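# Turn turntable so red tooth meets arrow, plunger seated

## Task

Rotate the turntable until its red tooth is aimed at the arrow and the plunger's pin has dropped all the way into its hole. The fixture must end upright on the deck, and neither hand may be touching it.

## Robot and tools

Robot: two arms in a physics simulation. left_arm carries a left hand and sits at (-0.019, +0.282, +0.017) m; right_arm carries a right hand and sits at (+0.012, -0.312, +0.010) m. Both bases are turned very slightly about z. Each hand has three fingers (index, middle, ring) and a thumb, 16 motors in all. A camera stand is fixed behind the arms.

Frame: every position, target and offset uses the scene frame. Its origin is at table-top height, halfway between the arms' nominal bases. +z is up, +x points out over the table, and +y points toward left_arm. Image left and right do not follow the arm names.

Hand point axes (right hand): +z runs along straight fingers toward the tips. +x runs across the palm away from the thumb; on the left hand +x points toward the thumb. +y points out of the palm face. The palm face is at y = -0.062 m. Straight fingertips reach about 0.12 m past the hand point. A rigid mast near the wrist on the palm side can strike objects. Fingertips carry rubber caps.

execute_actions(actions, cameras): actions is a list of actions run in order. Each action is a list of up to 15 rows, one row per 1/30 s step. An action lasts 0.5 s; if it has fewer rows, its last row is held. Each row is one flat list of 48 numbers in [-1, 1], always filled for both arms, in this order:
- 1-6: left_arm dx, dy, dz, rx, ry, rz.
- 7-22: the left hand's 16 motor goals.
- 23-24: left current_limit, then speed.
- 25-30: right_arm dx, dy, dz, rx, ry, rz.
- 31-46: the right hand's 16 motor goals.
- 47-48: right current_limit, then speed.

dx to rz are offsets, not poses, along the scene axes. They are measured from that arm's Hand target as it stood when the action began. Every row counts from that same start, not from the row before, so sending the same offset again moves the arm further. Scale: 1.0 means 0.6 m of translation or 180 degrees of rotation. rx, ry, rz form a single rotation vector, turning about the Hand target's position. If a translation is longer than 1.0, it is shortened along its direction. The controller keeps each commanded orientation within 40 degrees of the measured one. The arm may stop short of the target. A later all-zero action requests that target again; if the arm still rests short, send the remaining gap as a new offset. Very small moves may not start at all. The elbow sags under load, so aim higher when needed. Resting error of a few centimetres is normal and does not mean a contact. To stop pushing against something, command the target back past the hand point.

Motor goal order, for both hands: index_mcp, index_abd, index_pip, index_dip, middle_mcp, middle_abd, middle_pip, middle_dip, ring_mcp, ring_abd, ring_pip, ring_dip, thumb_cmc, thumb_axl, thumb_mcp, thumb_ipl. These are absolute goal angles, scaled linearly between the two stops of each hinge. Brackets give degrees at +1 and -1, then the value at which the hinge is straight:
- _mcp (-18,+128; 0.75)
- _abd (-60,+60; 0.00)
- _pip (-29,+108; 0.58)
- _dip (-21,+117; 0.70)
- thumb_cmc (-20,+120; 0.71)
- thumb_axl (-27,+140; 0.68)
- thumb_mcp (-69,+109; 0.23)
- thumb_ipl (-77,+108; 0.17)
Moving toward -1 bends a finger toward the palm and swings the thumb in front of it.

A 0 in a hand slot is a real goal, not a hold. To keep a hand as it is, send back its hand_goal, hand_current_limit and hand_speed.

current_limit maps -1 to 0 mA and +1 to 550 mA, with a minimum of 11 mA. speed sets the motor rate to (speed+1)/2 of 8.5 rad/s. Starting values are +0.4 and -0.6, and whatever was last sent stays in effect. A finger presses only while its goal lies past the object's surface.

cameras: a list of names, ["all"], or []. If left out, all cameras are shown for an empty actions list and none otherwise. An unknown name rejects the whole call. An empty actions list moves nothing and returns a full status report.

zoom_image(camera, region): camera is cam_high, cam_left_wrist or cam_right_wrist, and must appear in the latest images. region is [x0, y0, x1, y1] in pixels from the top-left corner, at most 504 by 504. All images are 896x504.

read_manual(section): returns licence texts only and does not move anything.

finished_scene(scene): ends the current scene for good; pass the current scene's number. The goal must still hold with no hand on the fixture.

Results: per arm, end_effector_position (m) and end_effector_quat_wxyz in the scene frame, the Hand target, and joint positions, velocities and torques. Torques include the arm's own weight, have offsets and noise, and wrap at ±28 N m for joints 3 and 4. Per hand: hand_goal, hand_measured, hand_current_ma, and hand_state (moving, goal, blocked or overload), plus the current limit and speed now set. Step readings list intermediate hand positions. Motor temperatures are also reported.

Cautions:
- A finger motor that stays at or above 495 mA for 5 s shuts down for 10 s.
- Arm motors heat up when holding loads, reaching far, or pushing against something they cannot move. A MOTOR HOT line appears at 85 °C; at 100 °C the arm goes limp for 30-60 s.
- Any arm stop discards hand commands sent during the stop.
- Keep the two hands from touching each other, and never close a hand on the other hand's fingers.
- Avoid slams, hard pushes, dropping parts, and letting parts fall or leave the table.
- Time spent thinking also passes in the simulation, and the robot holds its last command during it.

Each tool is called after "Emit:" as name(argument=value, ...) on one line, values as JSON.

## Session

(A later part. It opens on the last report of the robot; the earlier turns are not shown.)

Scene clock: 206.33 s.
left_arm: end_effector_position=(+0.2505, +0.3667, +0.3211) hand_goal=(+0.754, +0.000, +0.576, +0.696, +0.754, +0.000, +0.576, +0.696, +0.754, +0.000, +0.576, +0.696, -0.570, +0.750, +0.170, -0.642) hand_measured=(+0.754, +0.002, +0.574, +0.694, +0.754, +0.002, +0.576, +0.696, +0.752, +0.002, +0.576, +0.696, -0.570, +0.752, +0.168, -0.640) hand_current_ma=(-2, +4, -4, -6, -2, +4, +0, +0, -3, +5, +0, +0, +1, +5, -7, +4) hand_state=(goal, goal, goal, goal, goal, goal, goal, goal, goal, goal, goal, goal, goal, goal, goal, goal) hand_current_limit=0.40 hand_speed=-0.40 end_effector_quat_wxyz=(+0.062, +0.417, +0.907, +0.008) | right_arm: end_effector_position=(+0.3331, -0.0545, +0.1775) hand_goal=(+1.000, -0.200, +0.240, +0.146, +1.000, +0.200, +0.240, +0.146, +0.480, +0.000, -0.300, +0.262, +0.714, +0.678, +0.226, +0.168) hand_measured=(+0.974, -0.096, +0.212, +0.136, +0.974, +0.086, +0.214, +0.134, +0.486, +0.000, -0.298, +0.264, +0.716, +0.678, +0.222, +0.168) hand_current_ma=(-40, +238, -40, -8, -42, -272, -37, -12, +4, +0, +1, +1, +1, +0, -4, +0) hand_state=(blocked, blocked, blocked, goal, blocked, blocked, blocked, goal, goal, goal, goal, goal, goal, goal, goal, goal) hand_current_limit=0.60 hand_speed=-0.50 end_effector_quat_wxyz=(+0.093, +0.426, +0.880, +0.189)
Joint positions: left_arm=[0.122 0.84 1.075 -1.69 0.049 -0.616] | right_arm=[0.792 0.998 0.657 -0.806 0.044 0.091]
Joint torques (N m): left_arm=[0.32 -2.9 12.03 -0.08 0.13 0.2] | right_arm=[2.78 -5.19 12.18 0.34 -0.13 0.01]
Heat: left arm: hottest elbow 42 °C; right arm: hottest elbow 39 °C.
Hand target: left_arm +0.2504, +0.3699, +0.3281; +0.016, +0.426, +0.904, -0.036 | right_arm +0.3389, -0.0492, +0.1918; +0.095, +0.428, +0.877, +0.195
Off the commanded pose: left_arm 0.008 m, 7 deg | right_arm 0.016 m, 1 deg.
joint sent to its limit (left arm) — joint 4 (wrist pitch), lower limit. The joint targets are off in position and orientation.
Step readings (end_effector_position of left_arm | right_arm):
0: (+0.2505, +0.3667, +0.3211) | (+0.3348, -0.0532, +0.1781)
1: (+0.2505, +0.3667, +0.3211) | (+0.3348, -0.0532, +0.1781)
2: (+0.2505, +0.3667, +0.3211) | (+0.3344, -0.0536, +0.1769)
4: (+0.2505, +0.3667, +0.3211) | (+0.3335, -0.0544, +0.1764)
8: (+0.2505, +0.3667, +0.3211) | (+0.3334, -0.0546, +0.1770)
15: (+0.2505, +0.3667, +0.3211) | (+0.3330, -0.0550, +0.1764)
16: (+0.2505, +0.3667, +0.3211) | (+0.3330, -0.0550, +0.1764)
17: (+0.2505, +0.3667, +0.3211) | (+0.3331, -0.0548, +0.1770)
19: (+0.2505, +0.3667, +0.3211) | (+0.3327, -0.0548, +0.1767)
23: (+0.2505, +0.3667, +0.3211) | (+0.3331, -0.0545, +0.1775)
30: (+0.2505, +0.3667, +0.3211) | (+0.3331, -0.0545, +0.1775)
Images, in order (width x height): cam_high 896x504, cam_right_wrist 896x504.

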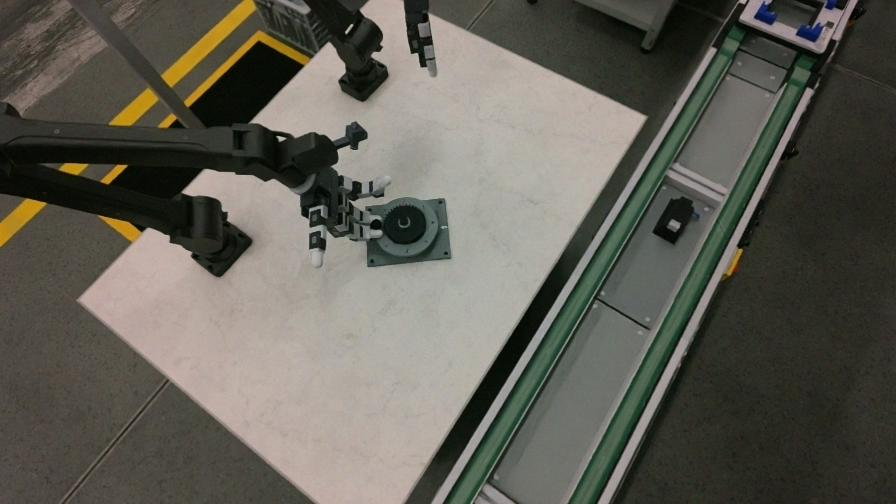

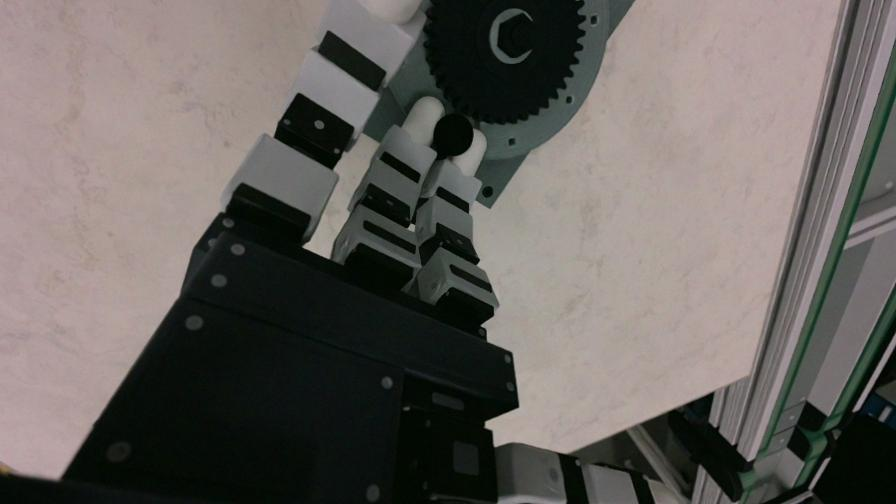

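Emit:
execute_actions(actions=[[[0,0,0,0,0,0,0.754,0,0.576,0.696,0.754,0,0.576,0.696,0.754,0,0.576,0.696,-0.57,0.75,0.17,-0.642,0.4,-0.4,0,0,0.03,0,0,0,1,-0.2,0.22,0.12,1,0.2,0.22,0.12,0.48,0,-0.3,0.262,0.714,0.678,0.226,0.168,0.75,-0.5]]], cameras=["cam_right_wrist"])

Emit:
zoom_image(camera="cam_right_wrist", region=[380, 70, 530, 220])

Scene clock: 207.80 s.
left_arm: end_effector_position=(+0.2505, +0.3667, +0.3211) hand_goal=(+0.754, +0.000, +0.576, +0.696, +0.754, +0.000, +0.576, +0.696, +0.754, +0.000, +0.576, +0.696, -0.570, +0.750, +0.170, -0.642) hand_measured=(+0.754, +0.002, +0.574, +0.694, +0.754, +0.002, +0.576, +0.696, +0.752, +0.002, +0.576, +0.696, -0.570, +0.752, +0.168, -0.640) hand_current_ma=(-2, +4, -4, -6, -2, +4, +0, +0, -3, +5, +0, +0, +1, +5, -7, +4) hand_state=(goal, goal, goal, goal, goal, goal, goal, goal, goal, goal, goal, goal, goal, goal, goal, goal) hand_current_limit=0.40 hand_speed=-0.40 end_effector_quat_wxyz=(+0.062, +0.417, +0.907, +0.008) | right_arm: end_effector_position=(+0.3287, -0.0580, +0.1766) hand_goal=(+1.000, -0.200, +0.220, +0.120, +1.000, +0.200, +0.220, +0.120, +0.480, +0.000, -0.300, +0.262, +0.714, +0.678, +0.226, +0.168) hand_measured=(+0.974, -0.114, +0.206, +0.118, +0.974, +0.102, +0.206, +0.118, +0.486, +0.000, -0.298, +0.264, +0.716, +0.678, +0.222, +0.168) hand_current_ma=(-40, +180, -13, -1, -42, -216, -15, -1, +4, +0, +1, +1, +1, +0, -4, +0) hand_state=(blocked, blocked, goal, goal, blocked, blocked, goal, goal, goal, goal, goal, goal, goal, goal, goal, goal) hand_current_limit=0.75 hand_speed=-0.50 end_effector_quat_wxyz=(+0.085, +0.427, +0.884, +0.171)
Joint positions: left_arm=[0.122 0.84 1.075 -1.69 0.049 -0.616] | right_arm=[0.792 0.998 0.673 -0.863 0.041 0.091]
Joint torques (N m): left_arm=[0.26 -2.84 12.05 -0.09 0.13 0.2] | right_arm=[2.49 -5.71 13.76 0.23 -0.01 0.08]
Heat: left arm: hottest elbow 42 °C; right arm: hottest elbow 39 °C.
Hand target: left_arm +0.2504, +0.3699, +0.3281; +0.016, +0.426, +0.904, -0.036 | right_arm +0.3389, -0.0492, +0.2098; +0.095, +0.428, +0.877, +0.195
Off the commanded pose: left_arm 0.008 m, 7 deg | right_arm 0.036 m, 3 deg.
joint sent to its limit (left arm) — joint 4 (wrist pitch), lower limit. The joint targets are off in position and orientation.
Step readings (end_effector_position of left_arm | right_arm):
0: (+0.2505, +0.3667, +0.3211) | (+0.3331, -0.0545, +0.1775)
1: (+0.2505, +0.3667, +0.3211) | (+0.3329, -0.0547, +0.1772)
2: (+0.2505, +0.3667, +0.3211) | (+0.3325, -0.0551, +0.1761)
4: (+0.2505, +0.3667, +0.3211) | (+0.3313, -0.0559, +0.1758)
8: (+0.2505, +0.3667, +0.3211) | (+0.3296, -0.0575, +0.1757)
15: (+0.2505, +0.3667, +0.3211) | (+0.3289, -0.0578, +0.1769)
Images, in order (width x height): cam_right_wrist 896x504.

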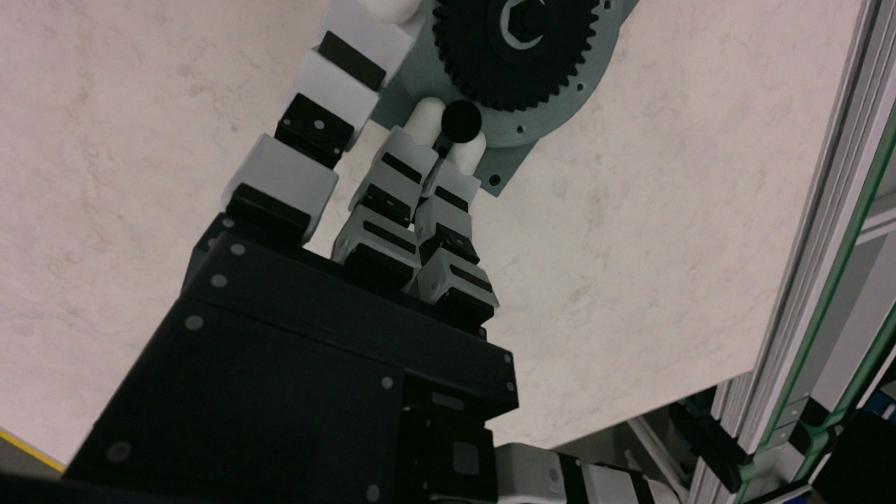

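Scaled by 3.360.

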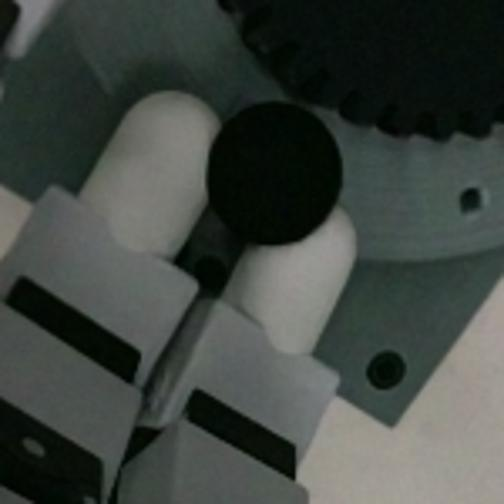

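Emit:
execute_actions(actions=[[[0,0,0,0,0,0,0.754,0,0.576,0.696,0.754,0,0.576,0.696,0.754,0,0.576,0.696,-0.57,0.75,0.17,-0.642,0.4,-0.4,0.007,0.005,-0.03,0.0068,-0.0088,0,1,-0.2,0.22,0.12,1,0.2,0.22,0.12,0.48,0,-0.3,0.262,0.714,0.678,0.226,0.168,0.75,-0.5]]], cameras=["cam_right_wrist"])

Emit:
zoom_image(camera="cam_right_wrist", region=[380, 70, 530, 220])

Scene clock: 209.77 s.
left_arm: end_effector_position=(+0.2505, +0.3667, +0.3211) hand_goal=(+0.754, +0.000, +0.576, +0.696, +0.754, +0.000, +0.576, +0.696, +0.754, +0.000, +0.576, +0.696, -0.570, +0.750, +0.170, -0.642) hand_measured=(+0.754, +0.002, +0.574, +0.694, +0.754, +0.002, +0.576, +0.696, +0.752, +0.002, +0.576, +0.696, -0.570, +0.752, +0.168, -0.640) hand_current_ma=(-2, +4, -4, -6, -2, +4, +0, +0, -3, +5, +0, +0, +1, +5, -7, +4) hand_state=(goal, goal, goal, goal, goal, goal, goal, goal, goal, goal, goal, goal, goal, goal, goal, goal) hand_current_limit=0.40 hand_speed=-0.40 end_effector_quat_wxyz=(+0.062, +0.417, +0.907, +0.008) | right_arm: end_effector_position=(+0.3319, -0.0563, +0.1794) hand_goal=(+1.000, -0.200, +0.220, +0.120, +1.000, +0.200, +0.220, +0.120, +0.480, +0.000, -0.300, +0.262, +0.714, +0.678, +0.226, +0.168) hand_measured=(+1.000, -0.114, +0.218, +0.110, +1.000, +0.104, +0.222, +0.106, +0.486, +0.000, -0.298, +0.264, +0.716, +0.678, +0.222, +0.168) hand_current_ma=(+0, +180, -1, -9, +0, -209, +1, -13, +4, +0, +1, +1, +1, +0, -4, +0) hand_state=(goal, blocked, goal, goal, goal, blocked, goal, goal, goal, goal, goal, goal, goal, goal, goal, goal) hand_current_limit=0.75 hand_speed=-0.50 end_effector_quat_wxyz=(+0.088, +0.430, +0.880, +0.181)
Joint positions: left_arm=[0.122 0.84 1.075 -1.69 0.049 -0.616] | right_arm=[0.792 0.998 0.672 -0.842 0.043 0.101]
Joint torques (N m): left_arm=[0.32 -2.84 12.04 -0.1 0.14 0.2] | right_arm=[2.78 -4.78 9.63 3.95 0.09 -0.03]
Heat: left arm: hottest elbow 42 °C; right arm: hottest elbow 39 °C.
Hand target: left_arm +0.2504, +0.3699, +0.3281; +0.016, +0.426, +0.904, -0.036 | right_arm +0.3431, -0.0462, +0.1918; +0.103, +0.426, +0.874, +0.210
Off the commanded pose: left_arm 0.008 m, 7 deg | right_arm 0.020 m, 4 deg.
joint sent to its limit (left arm) — joint 4 (wrist pitch), lower limit. The joint targets are off in position and orientation.
Step readings (end_effector_position of left_arm | right_arm):
0: (+0.2505, +0.3667, +0.3211) | (+0.3287, -0.0580, +0.1766)
1: (+0.2505, +0.3667, +0.3211) | (+0.3287, -0.0580, +0.1766)
2: (+0.2505, +0.3667, +0.3211) | (+0.3291, -0.0576, +0.1771)
4: (+0.2505, +0.3667, +0.3211) | (+0.3307, -0.0569, +0.1786)
8: (+0.2505, +0.3667, +0.3211) | (+0.3316, -0.0561, +0.1797)
15: (+0.2505, +0.3667, +0.3211) | (+0.3318, -0.0562, +0.1794)
Images, in order (width x height): cam_right_wrist 896x504.

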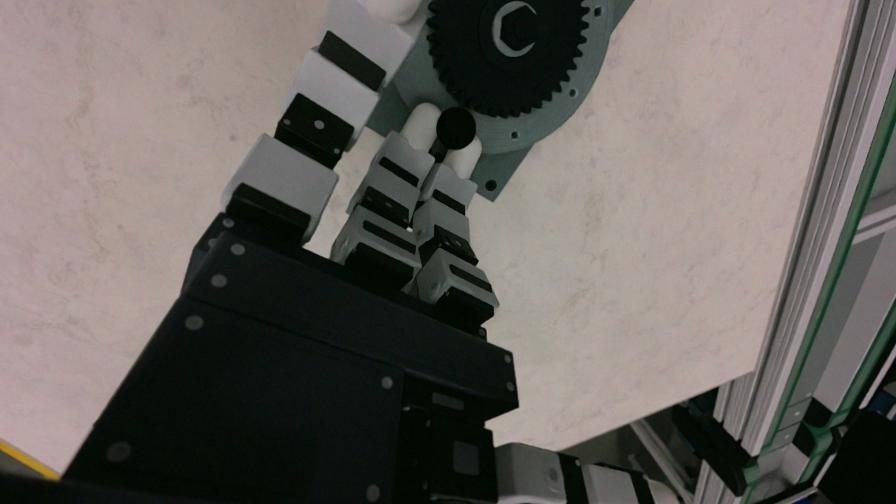

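Scaled by 3.360.

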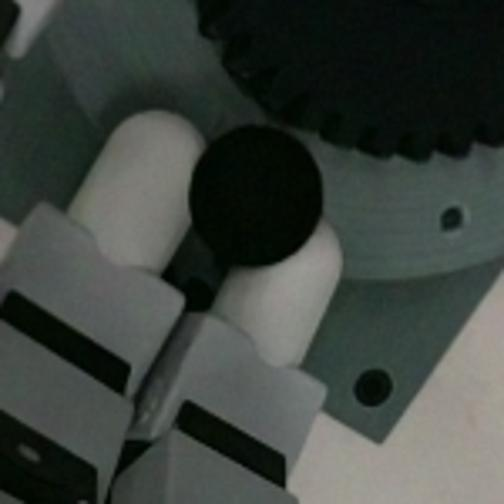

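Emit:
execute_actions(actions=[[[0,0,0,0,0,0,0.754,0,0.576,0.696,0.754,0,0.576,0.696,0.754,0,0.576,0.696,-0.57,0.75,0.17,-0.642,0.4,-0.4,0.011,0.0085,-0.005,0.0068,-0.0088,0,1,-0.2,0.22,0.12,1,0.2,0.22,0.12,0.48,0,-0.3,0.262,0.714,0.678,0.226,0.168,0.75,-0.5]]], cameras=["cam_right_wrist"])

Emit:
zoom_image(camera="cam_right_wrist", region=[380, 70, 530, 220])

Scene clock: 210.87 s.
left_arm: end_effector_position=(+0.2505, +0.3667, +0.3211) hand_goal=(+0.754, +0.000, +0.576, +0.696, +0.754, +0.000, +0.576, +0.696, +0.754, +0.000, +0.576, +0.696, -0.570, +0.750, +0.170, -0.642) hand_measured=(+0.754, +0.002, +0.574, +0.694, +0.754, +0.002, +0.576, +0.696, +0.752, +0.002, +0.576, +0.696, -0.570, +0.752, +0.168, -0.640) hand_current_ma=(-2, +4, -4, -6, -2, +4, +0, +0, -3, +5, +0, +0, +1, +5, -7, +4) hand_state=(goal, goal, goal, goal, goal, goal, goal, goal, goal, goal, goal, goal, goal, goal, goal, goal) hand_current_limit=0.40 hand_speed=-0.40 end_effector_quat_wxyz=(+0.062, +0.417, +0.907, +0.008) | right_arm: end_effector_position=(+0.3348, -0.0539, +0.1785) hand_goal=(+1.000, -0.200, +0.220, +0.120, +1.000, +0.200, +0.220, +0.120, +0.480, +0.000, -0.300, +0.262, +0.714, +0.678, +0.226, +0.168) hand_measured=(+1.000, -0.100, +0.218, +0.104, +1.000, +0.100, +0.222, +0.102, +0.486, +0.000, -0.298, +0.264, +0.716, +0.678, +0.222, +0.168) hand_current_ma=(+0, +221, -1, -18, +0, -221, +0, -23, +4, +0, +1, +1, +1, +0, -4, +0) hand_state=(goal, blocked, goal, goal, goal, blocked, goal, goal, goal, goal, goal, goal, goal, goal, goal, goal) hand_current_limit=0.75 hand_speed=-0.50 end_effector_quat_wxyz=(+0.094, +0.429, +0.877, +0.195)
Joint positions: left_arm=[0.122 0.84 1.075 -1.69 0.049 -0.616] | right_arm=[0.792 0.998 0.653 -0.791 0.044 0.101]
Joint torques (N m): left_arm=[0.26 -2.9 12.04 -0.09 0.13 0.2] | right_arm=[3.08 -3.55 9.73 4.59 0.17 -0.11]
Heat: left arm: hottest elbow 42 °C; right arm: hottest elbow 39 °C.
Hand target: left_arm +0.2504, +0.3699, +0.3281; +0.016, +0.426, +0.904, -0.036 | right_arm +0.3497, -0.0411, +0.1888; +0.110, +0.424, +0.870, +0.225
Off the commanded pose: left_arm 0.008 m, 7 deg | right_arm 0.022 m, 4 deg.
joint sent to its limit (left arm) — joint 4 (wrist pitch), lower limit. The joint targets are off in position and orientation.
Step readings (end_effector_position of left_arm | right_arm):
0: (+0.2505, +0.3667, +0.3211) | (+0.3319, -0.0563, +0.1794)
1: (+0.2505, +0.3667, +0.3211) | (+0.3321, -0.0561, +0.1797)
2: (+0.2505, +0.3667, +0.3211) | (+0.3324, -0.0559, +0.1796)
4: (+0.2505, +0.3667, +0.3211) | (+0.3331, -0.0551, +0.1790)
8: (+0.2505, +0.3667, +0.3211) | (+0.3343, -0.0540, +0.1787)
15: (+0.2505, +0.3667, +0.3211) | (+0.3348, -0.0539, +0.1785)
Images, in order (width x height): cam_right_wrist 896x504.

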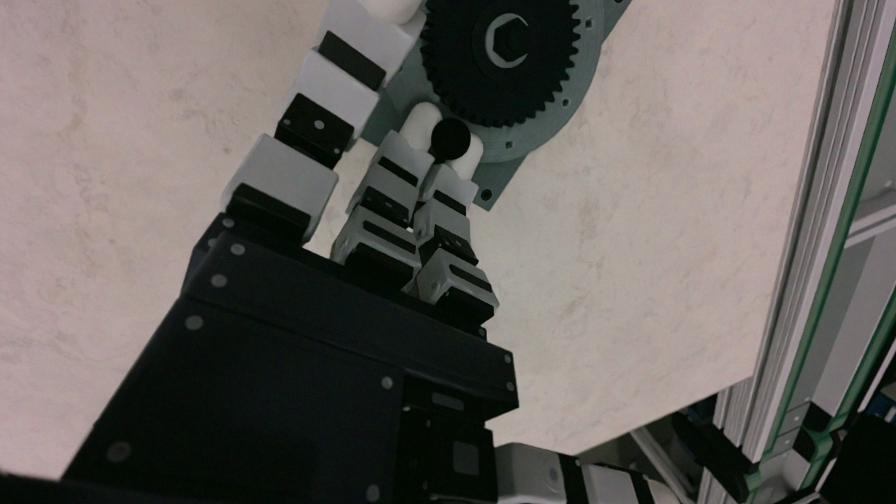

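Scaled by 3.360.

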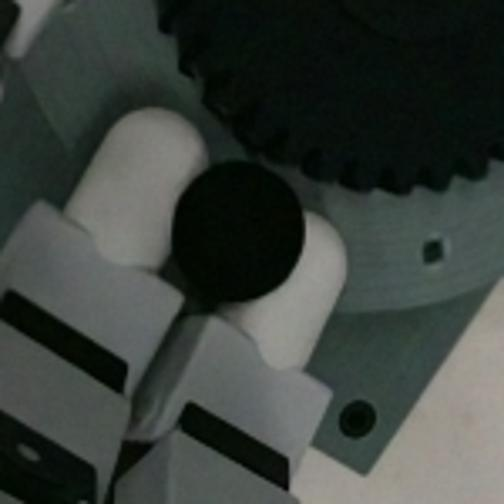

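Emit:
execute_actions(actions=[[[0,0,0,0,0,0,0.754,0,0.576,0.696,0.754,0,0.576,0.696,0.754,0,0.576,0.696,-0.57,0.75,0.17,-0.642,0.4,-0.4,0.008,0.006,0.06,0.0102,-0.0131,0,1,-0.2,0.18,0.08,1,0.2,0.18,0.08,0.48,0,-0.3,0.262,0.714,0.678,0.226,0.168,0.75,-0.5]]], cameras=["cam_right_wrist"])

Emit:
zoom_image(camera="cam_right_wrist", region=[380, 70, 530, 220])

Scene clock: 211.97 s.
left_arm: end_effector_position=(+0.2505, +0.3667, +0.3211) hand_goal=(+0.754, +0.000, +0.576, +0.696, +0.754, +0.000, +0.576, +0.696, +0.754, +0.000, +0.576, +0.696, -0.570, +0.750, +0.170, -0.642) hand_measured=(+0.754, +0.002, +0.574, +0.694, +0.754, +0.002, +0.576, +0.696, +0.752, +0.002, +0.576, +0.696, -0.570, +0.752, +0.168, -0.640) hand_current_ma=(-2, +4, -4, -6, -2, +4, +0, +0, -3, +5, +0, +0, +1, +5, -7, +4) hand_state=(goal, goal, goal, goal, goal, goal, goal, goal, goal, goal, goal, goal, goal, goal, goal, goal) hand_current_limit=0.40 hand_speed=-0.40 end_effector_quat_wxyz=(+0.062, +0.417, +0.907, +0.008) | right_arm: end_effector_position=(+0.3348, -0.0539, +0.1785) hand_goal=(+1.000, -0.200, +0.180, +0.080, +1.000, +0.200, +0.180, +0.080, +0.480, +0.000, -0.300, +0.262, +0.714, +0.678, +0.226, +0.168) hand_measured=(+1.000, -0.100, +0.210, +0.088, +1.000, +0.100, +0.214, +0.086, +0.486, +0.000, -0.298, +0.264, +0.716, +0.678, +0.222, +0.168) hand_current_ma=(+0, +221, +43, +6, +0, -221, +52, +4, +4, +0, +1, +1, +1, +0, -4, +0) hand_state=(goal, blocked, blocked, goal, goal, blocked, blocked, goal, goal, goal, goal, goal, goal, goal, goal, goal) hand_current_limit=0.75 hand_speed=-0.50 end_effector_quat_wxyz=(+0.094, +0.429, +0.877, +0.195)
Joint positions: left_arm=[0.122 0.84 1.075 -1.69 0.049 -0.616] | right_arm=[0.792 0.998 0.653 -0.791 0.044 0.101]
Joint torques (N m): left_arm=[0.26 -2.84 12.04 -0.09 0.13 0.2] | right_arm=[2.84 -6.12 13.39 3.15 0.35 -0.07]
Heat: left arm: hottest elbow 42 °C; right arm: hottest elbow 39 °C.
Hand target: left_arm +0.2504, +0.3699, +0.3281; +0.016, +0.426, +0.904, -0.036 | right_arm +0.3545, -0.0375, +0.2248; +0.121, +0.421, +0.864, +0.248
Off the commanded pose: left_arm 0.008 m, 7 deg | right_arm 0.053 m, 7 deg.
joint sent to its limit (left arm) — joint 4 (wrist pitch), lower limit. The joint targets are off in position and orientation.
Step readings (end_effector_position of left_arm | right_arm):
0: (+0.2505, +0.3667, +0.3211) | (+0.3348, -0.0539, +0.1785)
1: (+0.2505, +0.3667, +0.3211) | (+0.3348, -0.0539, +0.1785)
2: (+0.2505, +0.3667, +0.3211) | (+0.3348, -0.0539, +0.1785)
4: (+0.2505, +0.3667, +0.3211) | (+0.3348, -0.0539, +0.1785)
8: (+0.2505, +0.3667, +0.3211) | (+0.3348, -0.0539, +0.1785)
15: (+0.2505, +0.3667, +0.3211) | (+0.3348, -0.0539, +0.1785)
Images, in order (width x height): cam_right_wrist 896x504.

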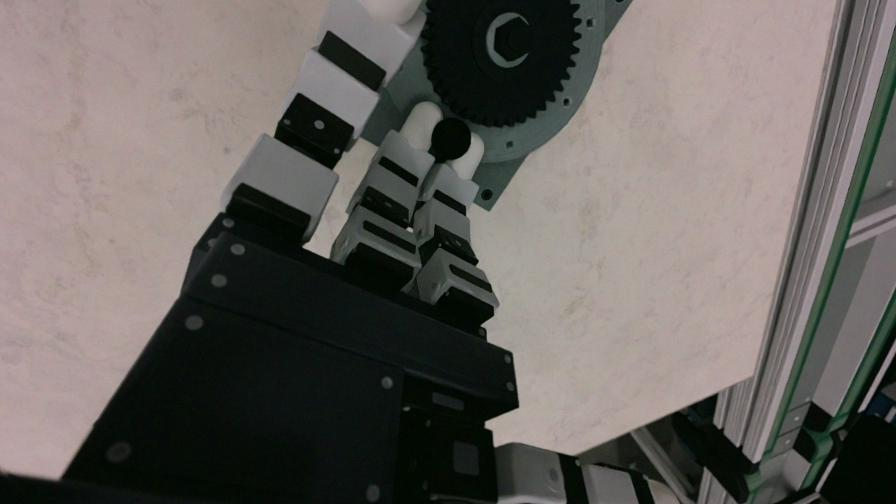

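Scaled by 3.360.

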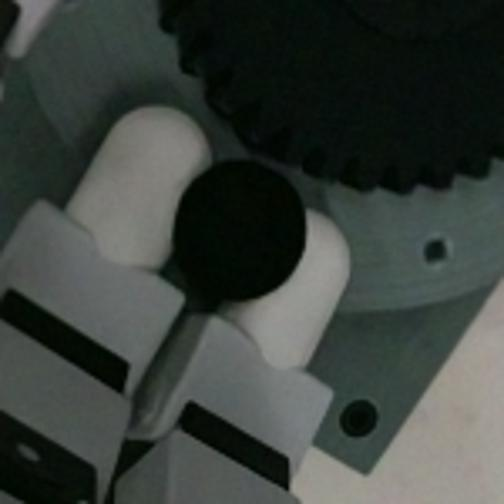

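Emit:
execute_actions(actions=[[[0,0,0,0,0,0,0.754,0,0.576,0.696,0.754,0,0.576,0.696,0.754,0,0.576,0.696,-0.57,0.75,0.17,-0.642,0.4,-0.4,0.004,0.003,0.05,0.0051,-0.0066,0,1,-0.2,0.13,0.03,1,0.2,0.13,0.03,0.48,0,-0.3,0.262,0.714,0.678,0.226,0.168,0.75,-0.5]]], cameras=["cam_right_wrist"])

Emit:
zoom_image(camera="cam_right_wrist", region=[380, 70, 530, 220])

Scene clock: 213.17 s.
left_arm: end_effector_position=(+0.2505, +0.3667, +0.3211) hand_goal=(+0.754, +0.000, +0.576, +0.696, +0.754, +0.000, +0.576, +0.696, +0.754, +0.000, +0.576, +0.696, -0.570, +0.750, +0.170, -0.642) hand_measured=(+0.754, +0.002, +0.574, +0.694, +0.754, +0.002, +0.576, +0.696, +0.752, +0.002, +0.576, +0.696, -0.570, +0.752, +0.168, -0.640) hand_current_ma=(-2, +4, -4, -6, -2, +4, +0, +0, -3, +5, +0, +0, +1, +5, -7, +4) hand_state=(goal, goal, goal, goal, goal, goal, goal, goal, goal, goal, goal, goal, goal, goal, goal, goal) hand_current_limit=0.40 hand_speed=-0.40 end_effector_quat_wxyz=(+0.062, +0.417, +0.907, +0.008) | right_arm: end_effector_position=(+0.3341, -0.0546, +0.1788) hand_goal=(+1.000, -0.200, +0.130, +0.030, +1.000, +0.200, +0.130, +0.030, +0.480, +0.000, -0.300, +0.262, +0.714, +0.678, +0.226, +0.168) hand_measured=(+1.000, -0.100, +0.196, +0.066, +1.000, +0.100, +0.196, +0.068, +0.486, +0.000, -0.298, +0.264, +0.716, +0.678, +0.222, +0.168) hand_current_ma=(+0, +221, +146, +60, +0, -221, +145, +66, +4, +0, +1, +1, +1, +0, -4, +0) hand_state=(goal, blocked, blocked, blocked, goal, blocked, blocked, blocked, goal, goal, goal, goal, goal, goal, goal, goal) hand_current_limit=0.75 hand_speed=-0.50 end_effector_quat_wxyz=(+0.094, +0.429, +0.877, +0.195)
Joint positions: left_arm=[0.122 0.84 1.075 -1.69 0.049 -0.616] | right_arm=[0.792 0.995 0.653 -0.795 0.044 0.101]
Joint torques (N m): left_arm=[0.32 -2.9 12.05 -0.09 0.14 0.2] | right_arm=[2.73 -8.64 17.21 1.14 0.48 -0.14]
Heat: left arm: hottest elbow 42 °C; right arm: hottest elbow 39 °C.
Hand target: left_arm +0.2504, +0.3699, +0.3281; +0.016, +0.426, +0.904, -0.036 | right_arm +0.3569, -0.0357, +0.2548; +0.127, +0.420, +0.861, +0.259
Off the commanded pose: left_arm 0.008 m, 7 deg | right_arm 0.082 m, 9 deg.
joint sent to its limit (left arm) — joint 4 (wrist pitch), lower limit. The joint targets are off in position and orientation.
Step readings (end_effector_position of left_arm | right_arm):
0: (+0.2505, +0.3667, +0.3211) | (+0.3348, -0.0539, +0.1785)
1: (+0.2505, +0.3667, +0.3211) | (+0.3348, -0.0539, +0.1791)
2: (+0.2505, +0.3667, +0.3211) | (+0.3348, -0.0539, +0.1791)
4: (+0.2505, +0.3667, +0.3211) | (+0.3346, -0.0541, +0.1788)
8: (+0.2505, +0.3667, +0.3211) | (+0.3341, -0.0546, +0.1788)
15: (+0.2505, +0.3667, +0.3211) | (+0.3341, -0.0546, +0.1788)
Images, in order (width x height): cam_right_wrist 896x504.

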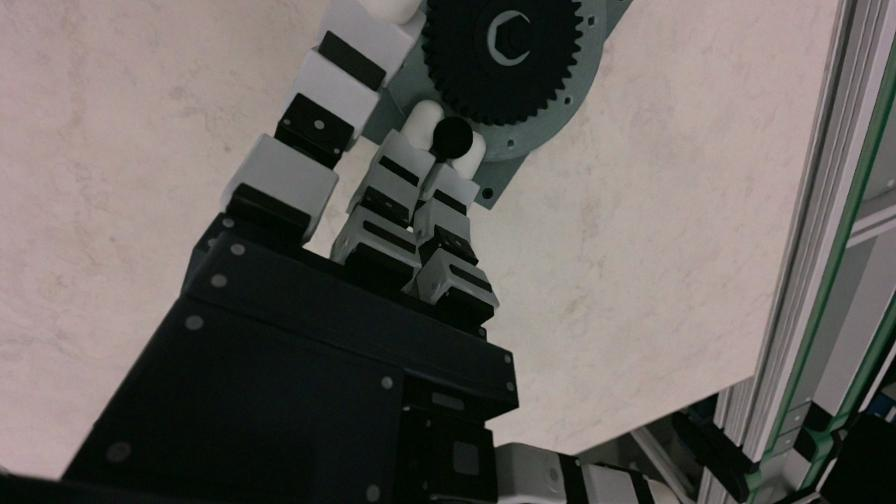

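Scaled by 3.360.

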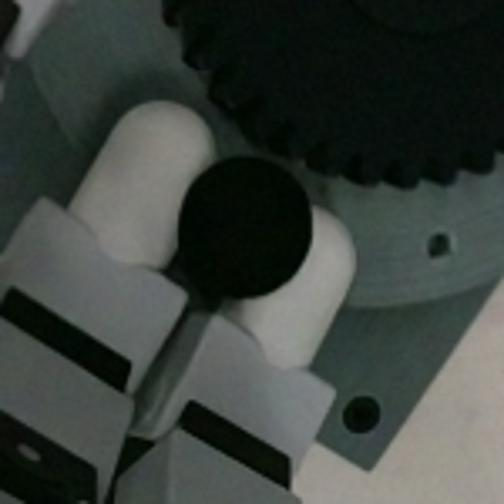

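Emit:
execute_actions(actions=[[[0,0,0,0,0,0,0.754,0,0.576,0.696,0.754,0,0.576,0.696,0.754,0,0.576,0.696,-0.57,0.75,0.17,-0.642,0.4,-0.4,0.003,0.002,0.04,0.0034,-0.0044,0,1,-0.22,0.06,-0.03,1,0.22,0.06,-0.03,0.48,0,-0.3,0.262,0.714,0.678,0.226,0.168,0.75,-0.5]]], cameras=["cam_right_wrist"])

Emit:
zoom_image(camera="cam_right_wrist", region=[380, 70, 530, 220])

Scene clock: 215.00 s.
left_arm: end_effector_position=(+0.2505, +0.3667, +0.3211) hand_goal=(+0.754, +0.000, +0.576, +0.696, +0.754, +0.000, +0.576, +0.696, +0.754, +0.000, +0.576, +0.696, -0.570, +0.750, +0.170, -0.642) hand_measured=(+0.754, +0.002, +0.574, +0.694, +0.754, +0.002, +0.576, +0.696, +0.752, +0.002, +0.576, +0.696, -0.570, +0.752, +0.168, -0.640) hand_current_ma=(-2, +4, -4, -6, -2, +4, +0, +0, -3, +5, +0, +0, +1, +5, -7, +4) hand_state=(goal, goal, goal, goal, goal, goal, goal, goal, goal, goal, goal, goal, goal, goal, goal, goal) hand_current_limit=0.40 hand_speed=-0.40 end_effector_quat_wxyz=(+0.062, +0.417, +0.907, +0.008) | right_arm: end_effector_position=(+0.3224, -0.0656, +0.1818) hand_goal=(+1.000, -0.220, +0.060, -0.030, +1.000, +0.220, +0.060, -0.030, +0.480, +0.000, -0.300, +0.262, +0.714, +0.678, +0.226, +0.168) hand_measured=(+1.000, -0.134, +0.106, -0.012, +1.000, +0.112, +0.146, +0.040, +0.486, +0.000, -0.298, +0.264, +0.716, +0.678, +0.222, +0.168) hand_current_ma=(+0, +175, +84, +21, +0, -247, +213, +161, +4, +0, +1, +1, +1, +0, -4, +0) hand_state=(goal, blocked, blocked, goal, goal, blocked, blocked, blocked, goal, goal, goal, goal, goal, goal, goal, goal) hand_current_limit=0.75 hand_speed=-0.50 end_effector_quat_wxyz=(+0.088, +0.429, +0.881, +0.178)
Joint positions: left_arm=[0.122 0.84 1.075 -1.69 0.049 -0.616] | right_arm=[0.792 0.954 0.655 -0.874 0.044 0.098]
Joint torques (N m): left_arm=[0.32 -2.9 12.04 -0.1 0.13 0.2] | right_arm=[2.37 -7.65 20.07 2.29 0.5 -0.1]
Heat: left arm: hottest elbow 42 °C; right arm: hottest elbow 40 °C.
Hand target: left_arm +0.2504, +0.3699, +0.3281; +0.016, +0.426, +0.904, -0.036 | right_arm +0.3587, -0.0345, +0.2788; +0.131, +0.419, +0.858, +0.266
Off the commanded pose: left_arm 0.008 m, 7 deg | right_arm 0.108 m, 12 deg.
joint sent to its limit (left arm) — joint 4 (wrist pitch), lower limit. The joint targets are off in position and orientation.
Step readings (end_effector_position of left_arm | right_arm):
0: (+0.2505, +0.3667, +0.3211) | (+0.3341, -0.0546, +0.1788)
1: (+0.2505, +0.3667, +0.3211) | (+0.3341, -0.0546, +0.1788)
2: (+0.2505, +0.3667, +0.3211) | (+0.3332, -0.0554, +0.1783)
4: (+0.2505, +0.3667, +0.3211) | (+0.3316, -0.0559, +0.1768)
8: (+0.2505, +0.3667, +0.3211) | (+0.3293, -0.0583, +0.1773)
15: (+0.2505, +0.3667, +0.3211) | (+0.3245, -0.0635, +0.1787)
Images, in order (width x height): cam_right_wrist 896x504.

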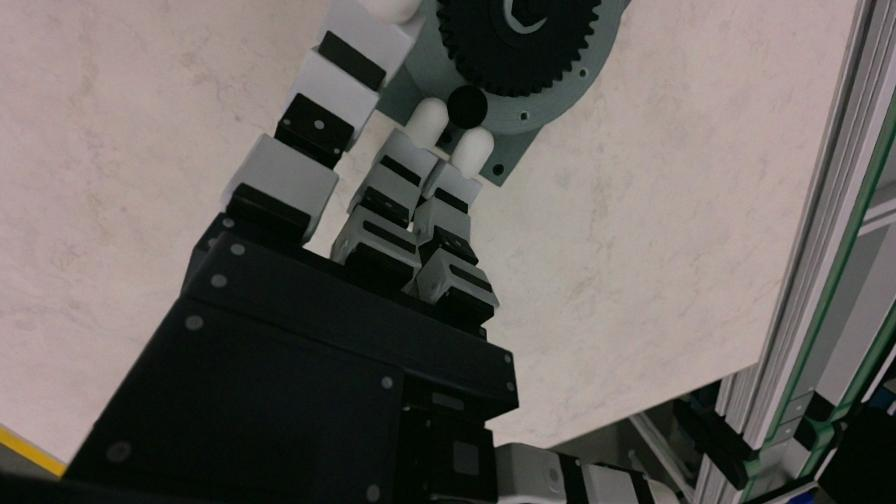

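Scaled by 3.360.

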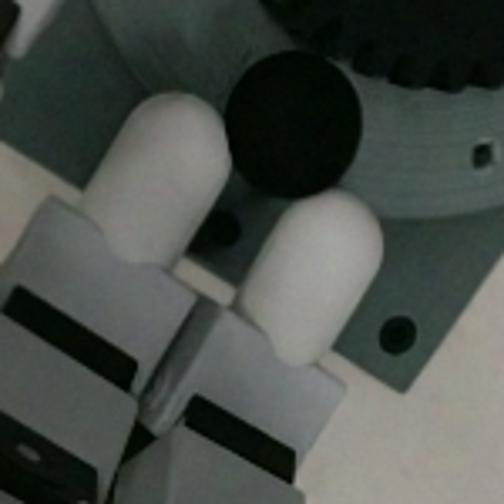

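Emit:
execute_actions(actions=[[[0,0,0,0,0,0,0.754,0,0.576,0.696,0.754,0,0.576,0.696,0.754,0,0.576,0.696,-0.57,0.75,0.17,-0.642,0.4,-0.4,-0.0495,-0.0425,-0.115,0,0,0,1,-0.05,0.2,0.1,1,0.05,0.2,0.1,0.48,0,-0.3,0.262,0.714,0.678,0.226,0.168,0.4,-0.4]],[[0,0,0,0,0,0,0.754,0,0.576,0.696,0.754,0,0.576,0.696,0.754,0,0.576,0.696,-0.57,0.75,0.17,-0.642,0.4,-0.4,0,0,0.05,0,0,0,1,0.1,0.2,0.1,1,-0.1,0.2,0.1,0.48,0,-0.3,0.262,0.714,0.678,0.226,0.168,0.4,-0.4]],[[0,0,0,0,0,0,0.754,0,0.576,0.696,0.754,0,0.576,0.696,0.754,0,0.576,0.696,-0.57,0.75,0.17,-0.642,0.4,-0.4,0.065,0.05,0.017,-0.118,0.1517,0,1,0.1,-0.008,0.044,1,-0.1,-0.008,0.044,0.48,0,-0.3,0.262,0.714,0.678,0.226,0.168,0.4,-0.4]]], cameras=["cam_right_wrist","cam_high"])

Emit:
zoom_image(camera="cam_right_wrist", region=[380, 70, 530, 220])

Emit:
zoom_image(camera="cam_high", region=[345, 205, 405, 265])

Scene clock: 220.87 s.
left_arm: end_effector_position=(+0.2505, +0.3667, +0.3211) hand_goal=(+0.754, +0.000, +0.576, +0.696, +0.754, +0.000, +0.576, +0.696, +0.754, +0.000, +0.576, +0.696, -0.570, +0.750, +0.170, -0.642) hand_measured=(+0.754, +0.002, +0.574, +0.694, +0.754, +0.002, +0.576, +0.696, +0.752, +0.002, +0.576, +0.696, -0.570, +0.752, +0.168, -0.640) hand_current_ma=(-2, +4, -4, -6, -2, +4, +0, +0, -3, +5, +0, +0, +1, +5, -7, +4) hand_state=(goal, goal, goal, goal, goal, goal, goal, goal, goal, goal, goal, goal, goal, goal, goal, goal) hand_current_limit=0.40 hand_speed=-0.40 end_effector_quat_wxyz=(+0.062, +0.417, +0.907, +0.008) | right_arm: end_effector_position=(+0.3526, -0.0401, +0.2209) hand_goal=(+1.000, +0.100, -0.008, +0.044, +1.000, -0.100, -0.008, +0.044, +0.480, +0.000, -0.300, +0.262, +0.714, +0.678, +0.226, +0.168) hand_measured=(+1.000, +0.096, -0.004, +0.048, +1.000, -0.098, -0.004, +0.048, +0.488, +0.000, -0.298, +0.264, +0.716, +0.678, +0.222, +0.168) hand_current_ma=(+0, -1, +3, +2, +0, +1, +3, +2, +6, +0, +1, +1, +1, +0, -4, +0) hand_state=(goal, goal, goal, goal, goal, goal, goal, goal, goal, goal, goal, goal, goal, goal, goal, goal) hand_current_limit=0.40 hand_speed=-0.40 end_effector_quat_wxyz=(-0.009, +0.438, +0.899, -0.022)
Joint positions: left_arm=[0.122 0.84 1.075 -1.69 0.049 -0.616] | right_arm=[0.764 1.299 1.163 -1.483 0 0.079]
Joint torques (N m): left_arm=[0.26 -2.9 12.04 -0.09 0.13 0.2] | right_arm=[1.14 -8.47 13.81 -0.09 -0.26 -0.1]
Motor temperatures (°C): left_arm=[29 30 42 26 27 29] | right_arm=[28 30 43 25 28 24]
Heat: left arm: hottest elbow 42 °C; right arm: hottest elbow 43 °C.
Hand target: left_arm +0.2504, +0.3699, +0.3281; +0.016, +0.426, +0.904, -0.036 | right_arm +0.3680, -0.0300, +0.2500; +0.000, +0.438, +0.899, -0.001
Off the commanded pose: left_arm 0.008 m, 7 deg | right_arm 0.034 m, 3 deg.
joint sent to its limit (left arm) — joint 4 (wrist pitch), lower limit. The joint targets are off in position and orientation.
Step readings (end_effector_position of left_arm | right_arm):
0: (+0.2505, +0.3667, +0.3211) | (+0.3224, -0.0656, +0.1818)
1: (+0.2505, +0.3667, +0.3211) | (+0.3224, -0.0656, +0.1818)
2: (+0.2505, +0.3667, +0.3211) | (+0.3230, -0.0650, +0.1832)
4: (+0.2505, +0.3667, +0.3211) | (+0.3253, -0.0628, +0.1924)
8: (+0.2505, +0.3667, +0.3211) | (+0.3215, -0.0655, +0.1961)
15: (+0.2505, +0.3667, +0.3211) | (+0.3209, -0.0660, +0.1947)
16: (+0.2505, +0.3667, +0.3211) | (+0.3209, -0.0660, +0.1947)
17: (+0.2505, +0.3667, +0.3211) | (+0.3212, -0.0664, +0.1948)
19: (+0.2505, +0.3667, +0.3211) | (+0.3218, -0.0678, +0.1958)
23: (+0.2505, +0.3667, +0.3211) | (+0.3201, -0.0723, +0.1970)
30: (+0.2505, +0.3667, +0.3211) | (+0.3187, -0.0745, +0.1969)
31: (+0.2505, +0.3667, +0.3211) | (+0.3184, -0.0748, +0.1965)
32: (+0.2505, +0.3667, +0.3211) | (+0.3166, -0.0754, +0.1949)
34: (+0.2505, +0.3667, +0.3211) | (+0.3176, -0.0711, +0.1945)
38: (+0.2505, +0.3667, +0.3211) | (+0.3402, -0.0454, +0.2138)
45: (+0.2505, +0.3667, +0.3211) | (+0.3559, -0.0343, +0.2262)
Images, in order (width x height): cam_high 896x504, cam_right_wrist 896x504.

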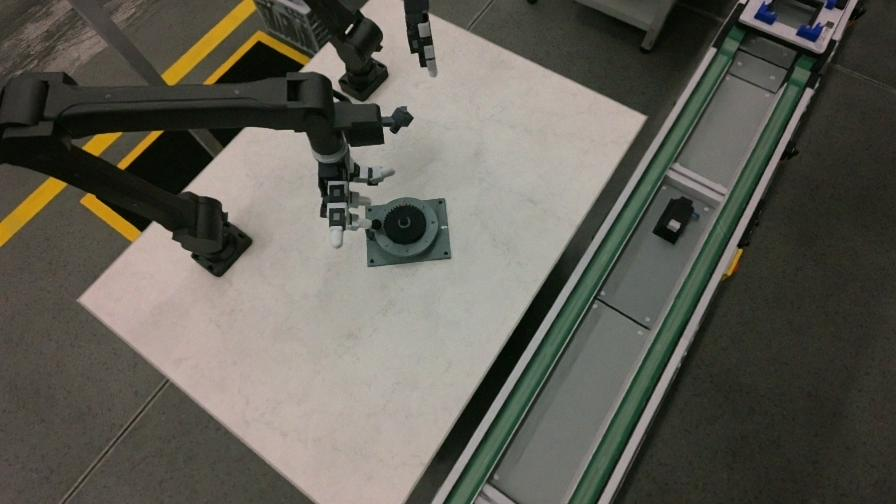

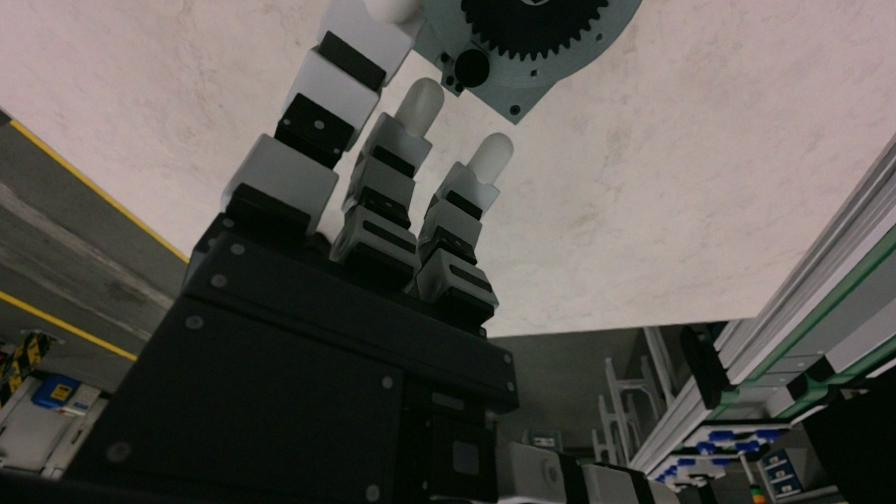

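Scaled by 3.360.

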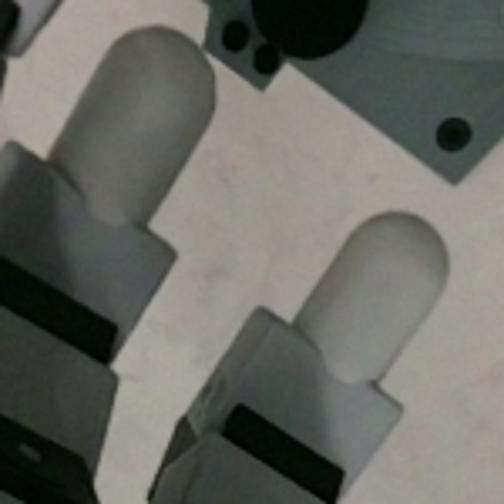

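Scaled by 8.400.

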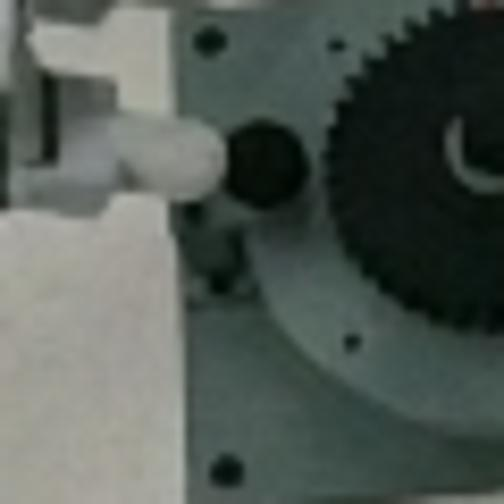

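Emit:
execute_actions(actions=[[[0,0,0,0,0,0,0.754,0,0.576,0.696,0.754,0,0.576,0.696,0.754,0,0.576,0.696,-0.57,0.75,0.17,-0.642,0.4,-0.4,0.002,0.002,-0.08,0,0,0,1,0.1,-0.008,0.044,1,-0.1,-0.008,0.044,0.48,0,-0.3,0.262,0.714,0.678,0.226,0.168,0.4,-0.4]]], cameras=["cam_right_wrist","cam_high"])

Emit:
zoom_image(camera="cam_right_wrist", region=[380, 70, 530, 220])

Emit:
zoom_image(camera="cam_high", region=[345, 205, 405, 265])

Scene clock: 222.23 s.
left_arm: end_effector_position=(+0.2505, +0.3667, +0.3211) hand_goal=(+0.754, +0.000, +0.576, +0.696, +0.754, +0.000, +0.576, +0.696, +0.754, +0.000, +0.576, +0.696, -0.570, +0.750, +0.170, -0.642) hand_measured=(+0.754, +0.002, +0.574, +0.694, +0.754, +0.002, +0.576, +0.696, +0.752, +0.002, +0.576, +0.696, -0.570, +0.752, +0.168, -0.640) hand_current_ma=(-2, +4, -4, -6, -2, +4, +0, +0, -3, +5, +0, +0, +1, +5, -7, +4) hand_state=(goal, goal, goal, goal, goal, goal, goal, goal, goal, goal, goal, goal, goal, goal, goal, goal) hand_current_limit=0.40 hand_speed=-0.40 end_effector_quat_wxyz=(+0.062, +0.417, +0.907, +0.008) | right_arm: end_effector_position=(+0.3630, -0.0304, +0.1976) hand_goal=(+1.000, +0.100, -0.008, +0.044, +1.000, -0.100, -0.008, +0.044, +0.480, +0.000, -0.300, +0.262, +0.714, +0.678, +0.226, +0.168) hand_measured=(+0.998, +0.096, -0.004, +0.048, +0.998, -0.098, -0.004, +0.048, +0.486, +0.000, -0.298, +0.264, +0.716, +0.678, +0.222, +0.168) hand_current_ma=(+0, -1, +2, +2, +0, +1, +2, +2, +6, +0, +1, +1, +1, +0, -4, +0) hand_state=(goal, goal, goal, goal, goal, goal, goal, goal, goal, goal, goal, goal, goal, goal, goal, goal) hand_current_limit=0.40 hand_speed=-0.40 end_effector_quat_wxyz=(-0.005, +0.437, +0.899, -0.012)
Joint positions: left_arm=[0.122 0.84 1.075 -1.69 0.049 -0.616] | right_arm=[0.764 1.333 1.127 -1.391 0 0.078]
Joint torques (N m): left_arm=[0.32 -2.84 12.04 -0.09 0.14 0.2] | right_arm=[1.38 -8.59 8.98 0.88 -0.27 -0.09]
Heat: left arm: hottest elbow 42 °C; right arm: hottest elbow 43 °C.
Hand target: left_arm +0.2504, +0.3699, +0.3281; +0.016, +0.426, +0.904, -0.036 | right_arm +0.3692, -0.0288, +0.2020; +0.000, +0.438, +0.899, -0.001
Off the commanded pose: left_arm 0.008 m, 7 deg | right_arm 0.008 m, 1 deg.
joint sent to its limit (left arm) — joint 4 (wrist pitch), lower limit. The joint targets are off in position and orientation.
Step readings (end_effector_position of left_arm | right_arm):
0: (+0.2505, +0.3667, +0.3211) | (+0.3526, -0.0401, +0.2209)
1: (+0.2505, +0.3667, +0.3211) | (+0.3526, -0.0401, +0.2209)
2: (+0.2505, +0.3667, +0.3211) | (+0.3532, -0.0396, +0.2211)
4: (+0.2505, +0.3667, +0.3211) | (+0.3580, -0.0352, +0.2210)
8: (+0.2505, +0.3667, +0.3211) | (+0.3636, -0.0299, +0.2112)
15: (+0.2505, +0.3667, +0.3211) | (+0.3625, -0.0309, +0.1973)
Images, in order (width x height): cam_high 896x504, cam_right_wrist 896x504.

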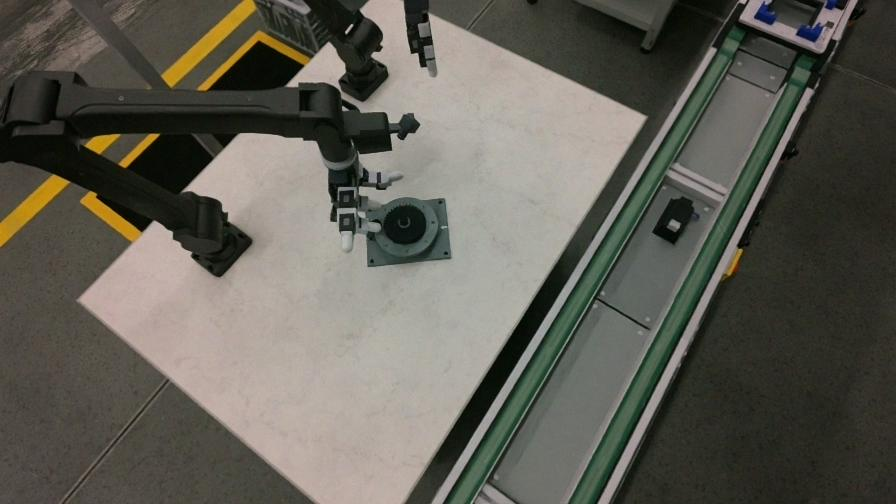

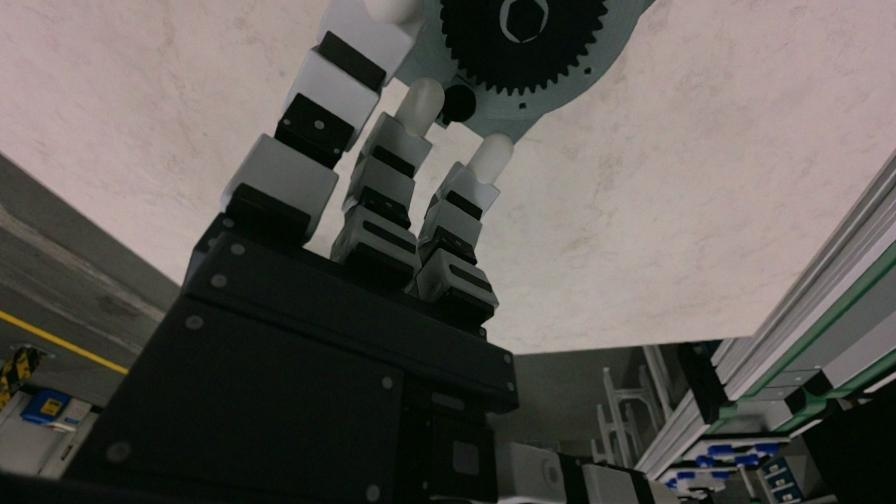

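Scaled by 3.360.

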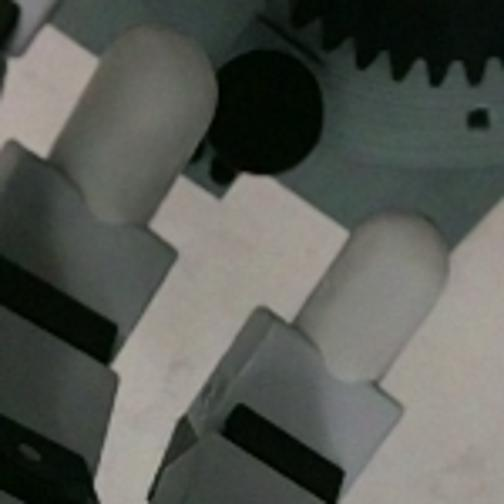

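Scaled by 8.400.

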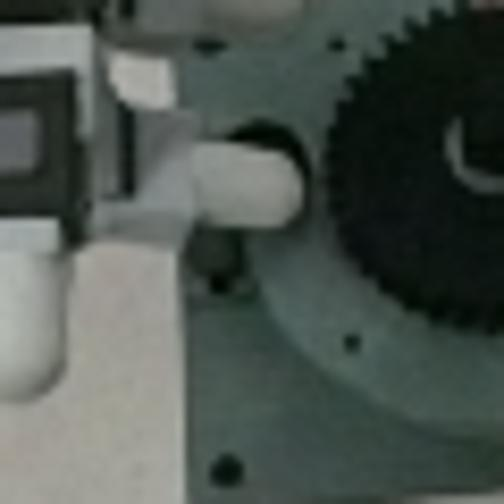

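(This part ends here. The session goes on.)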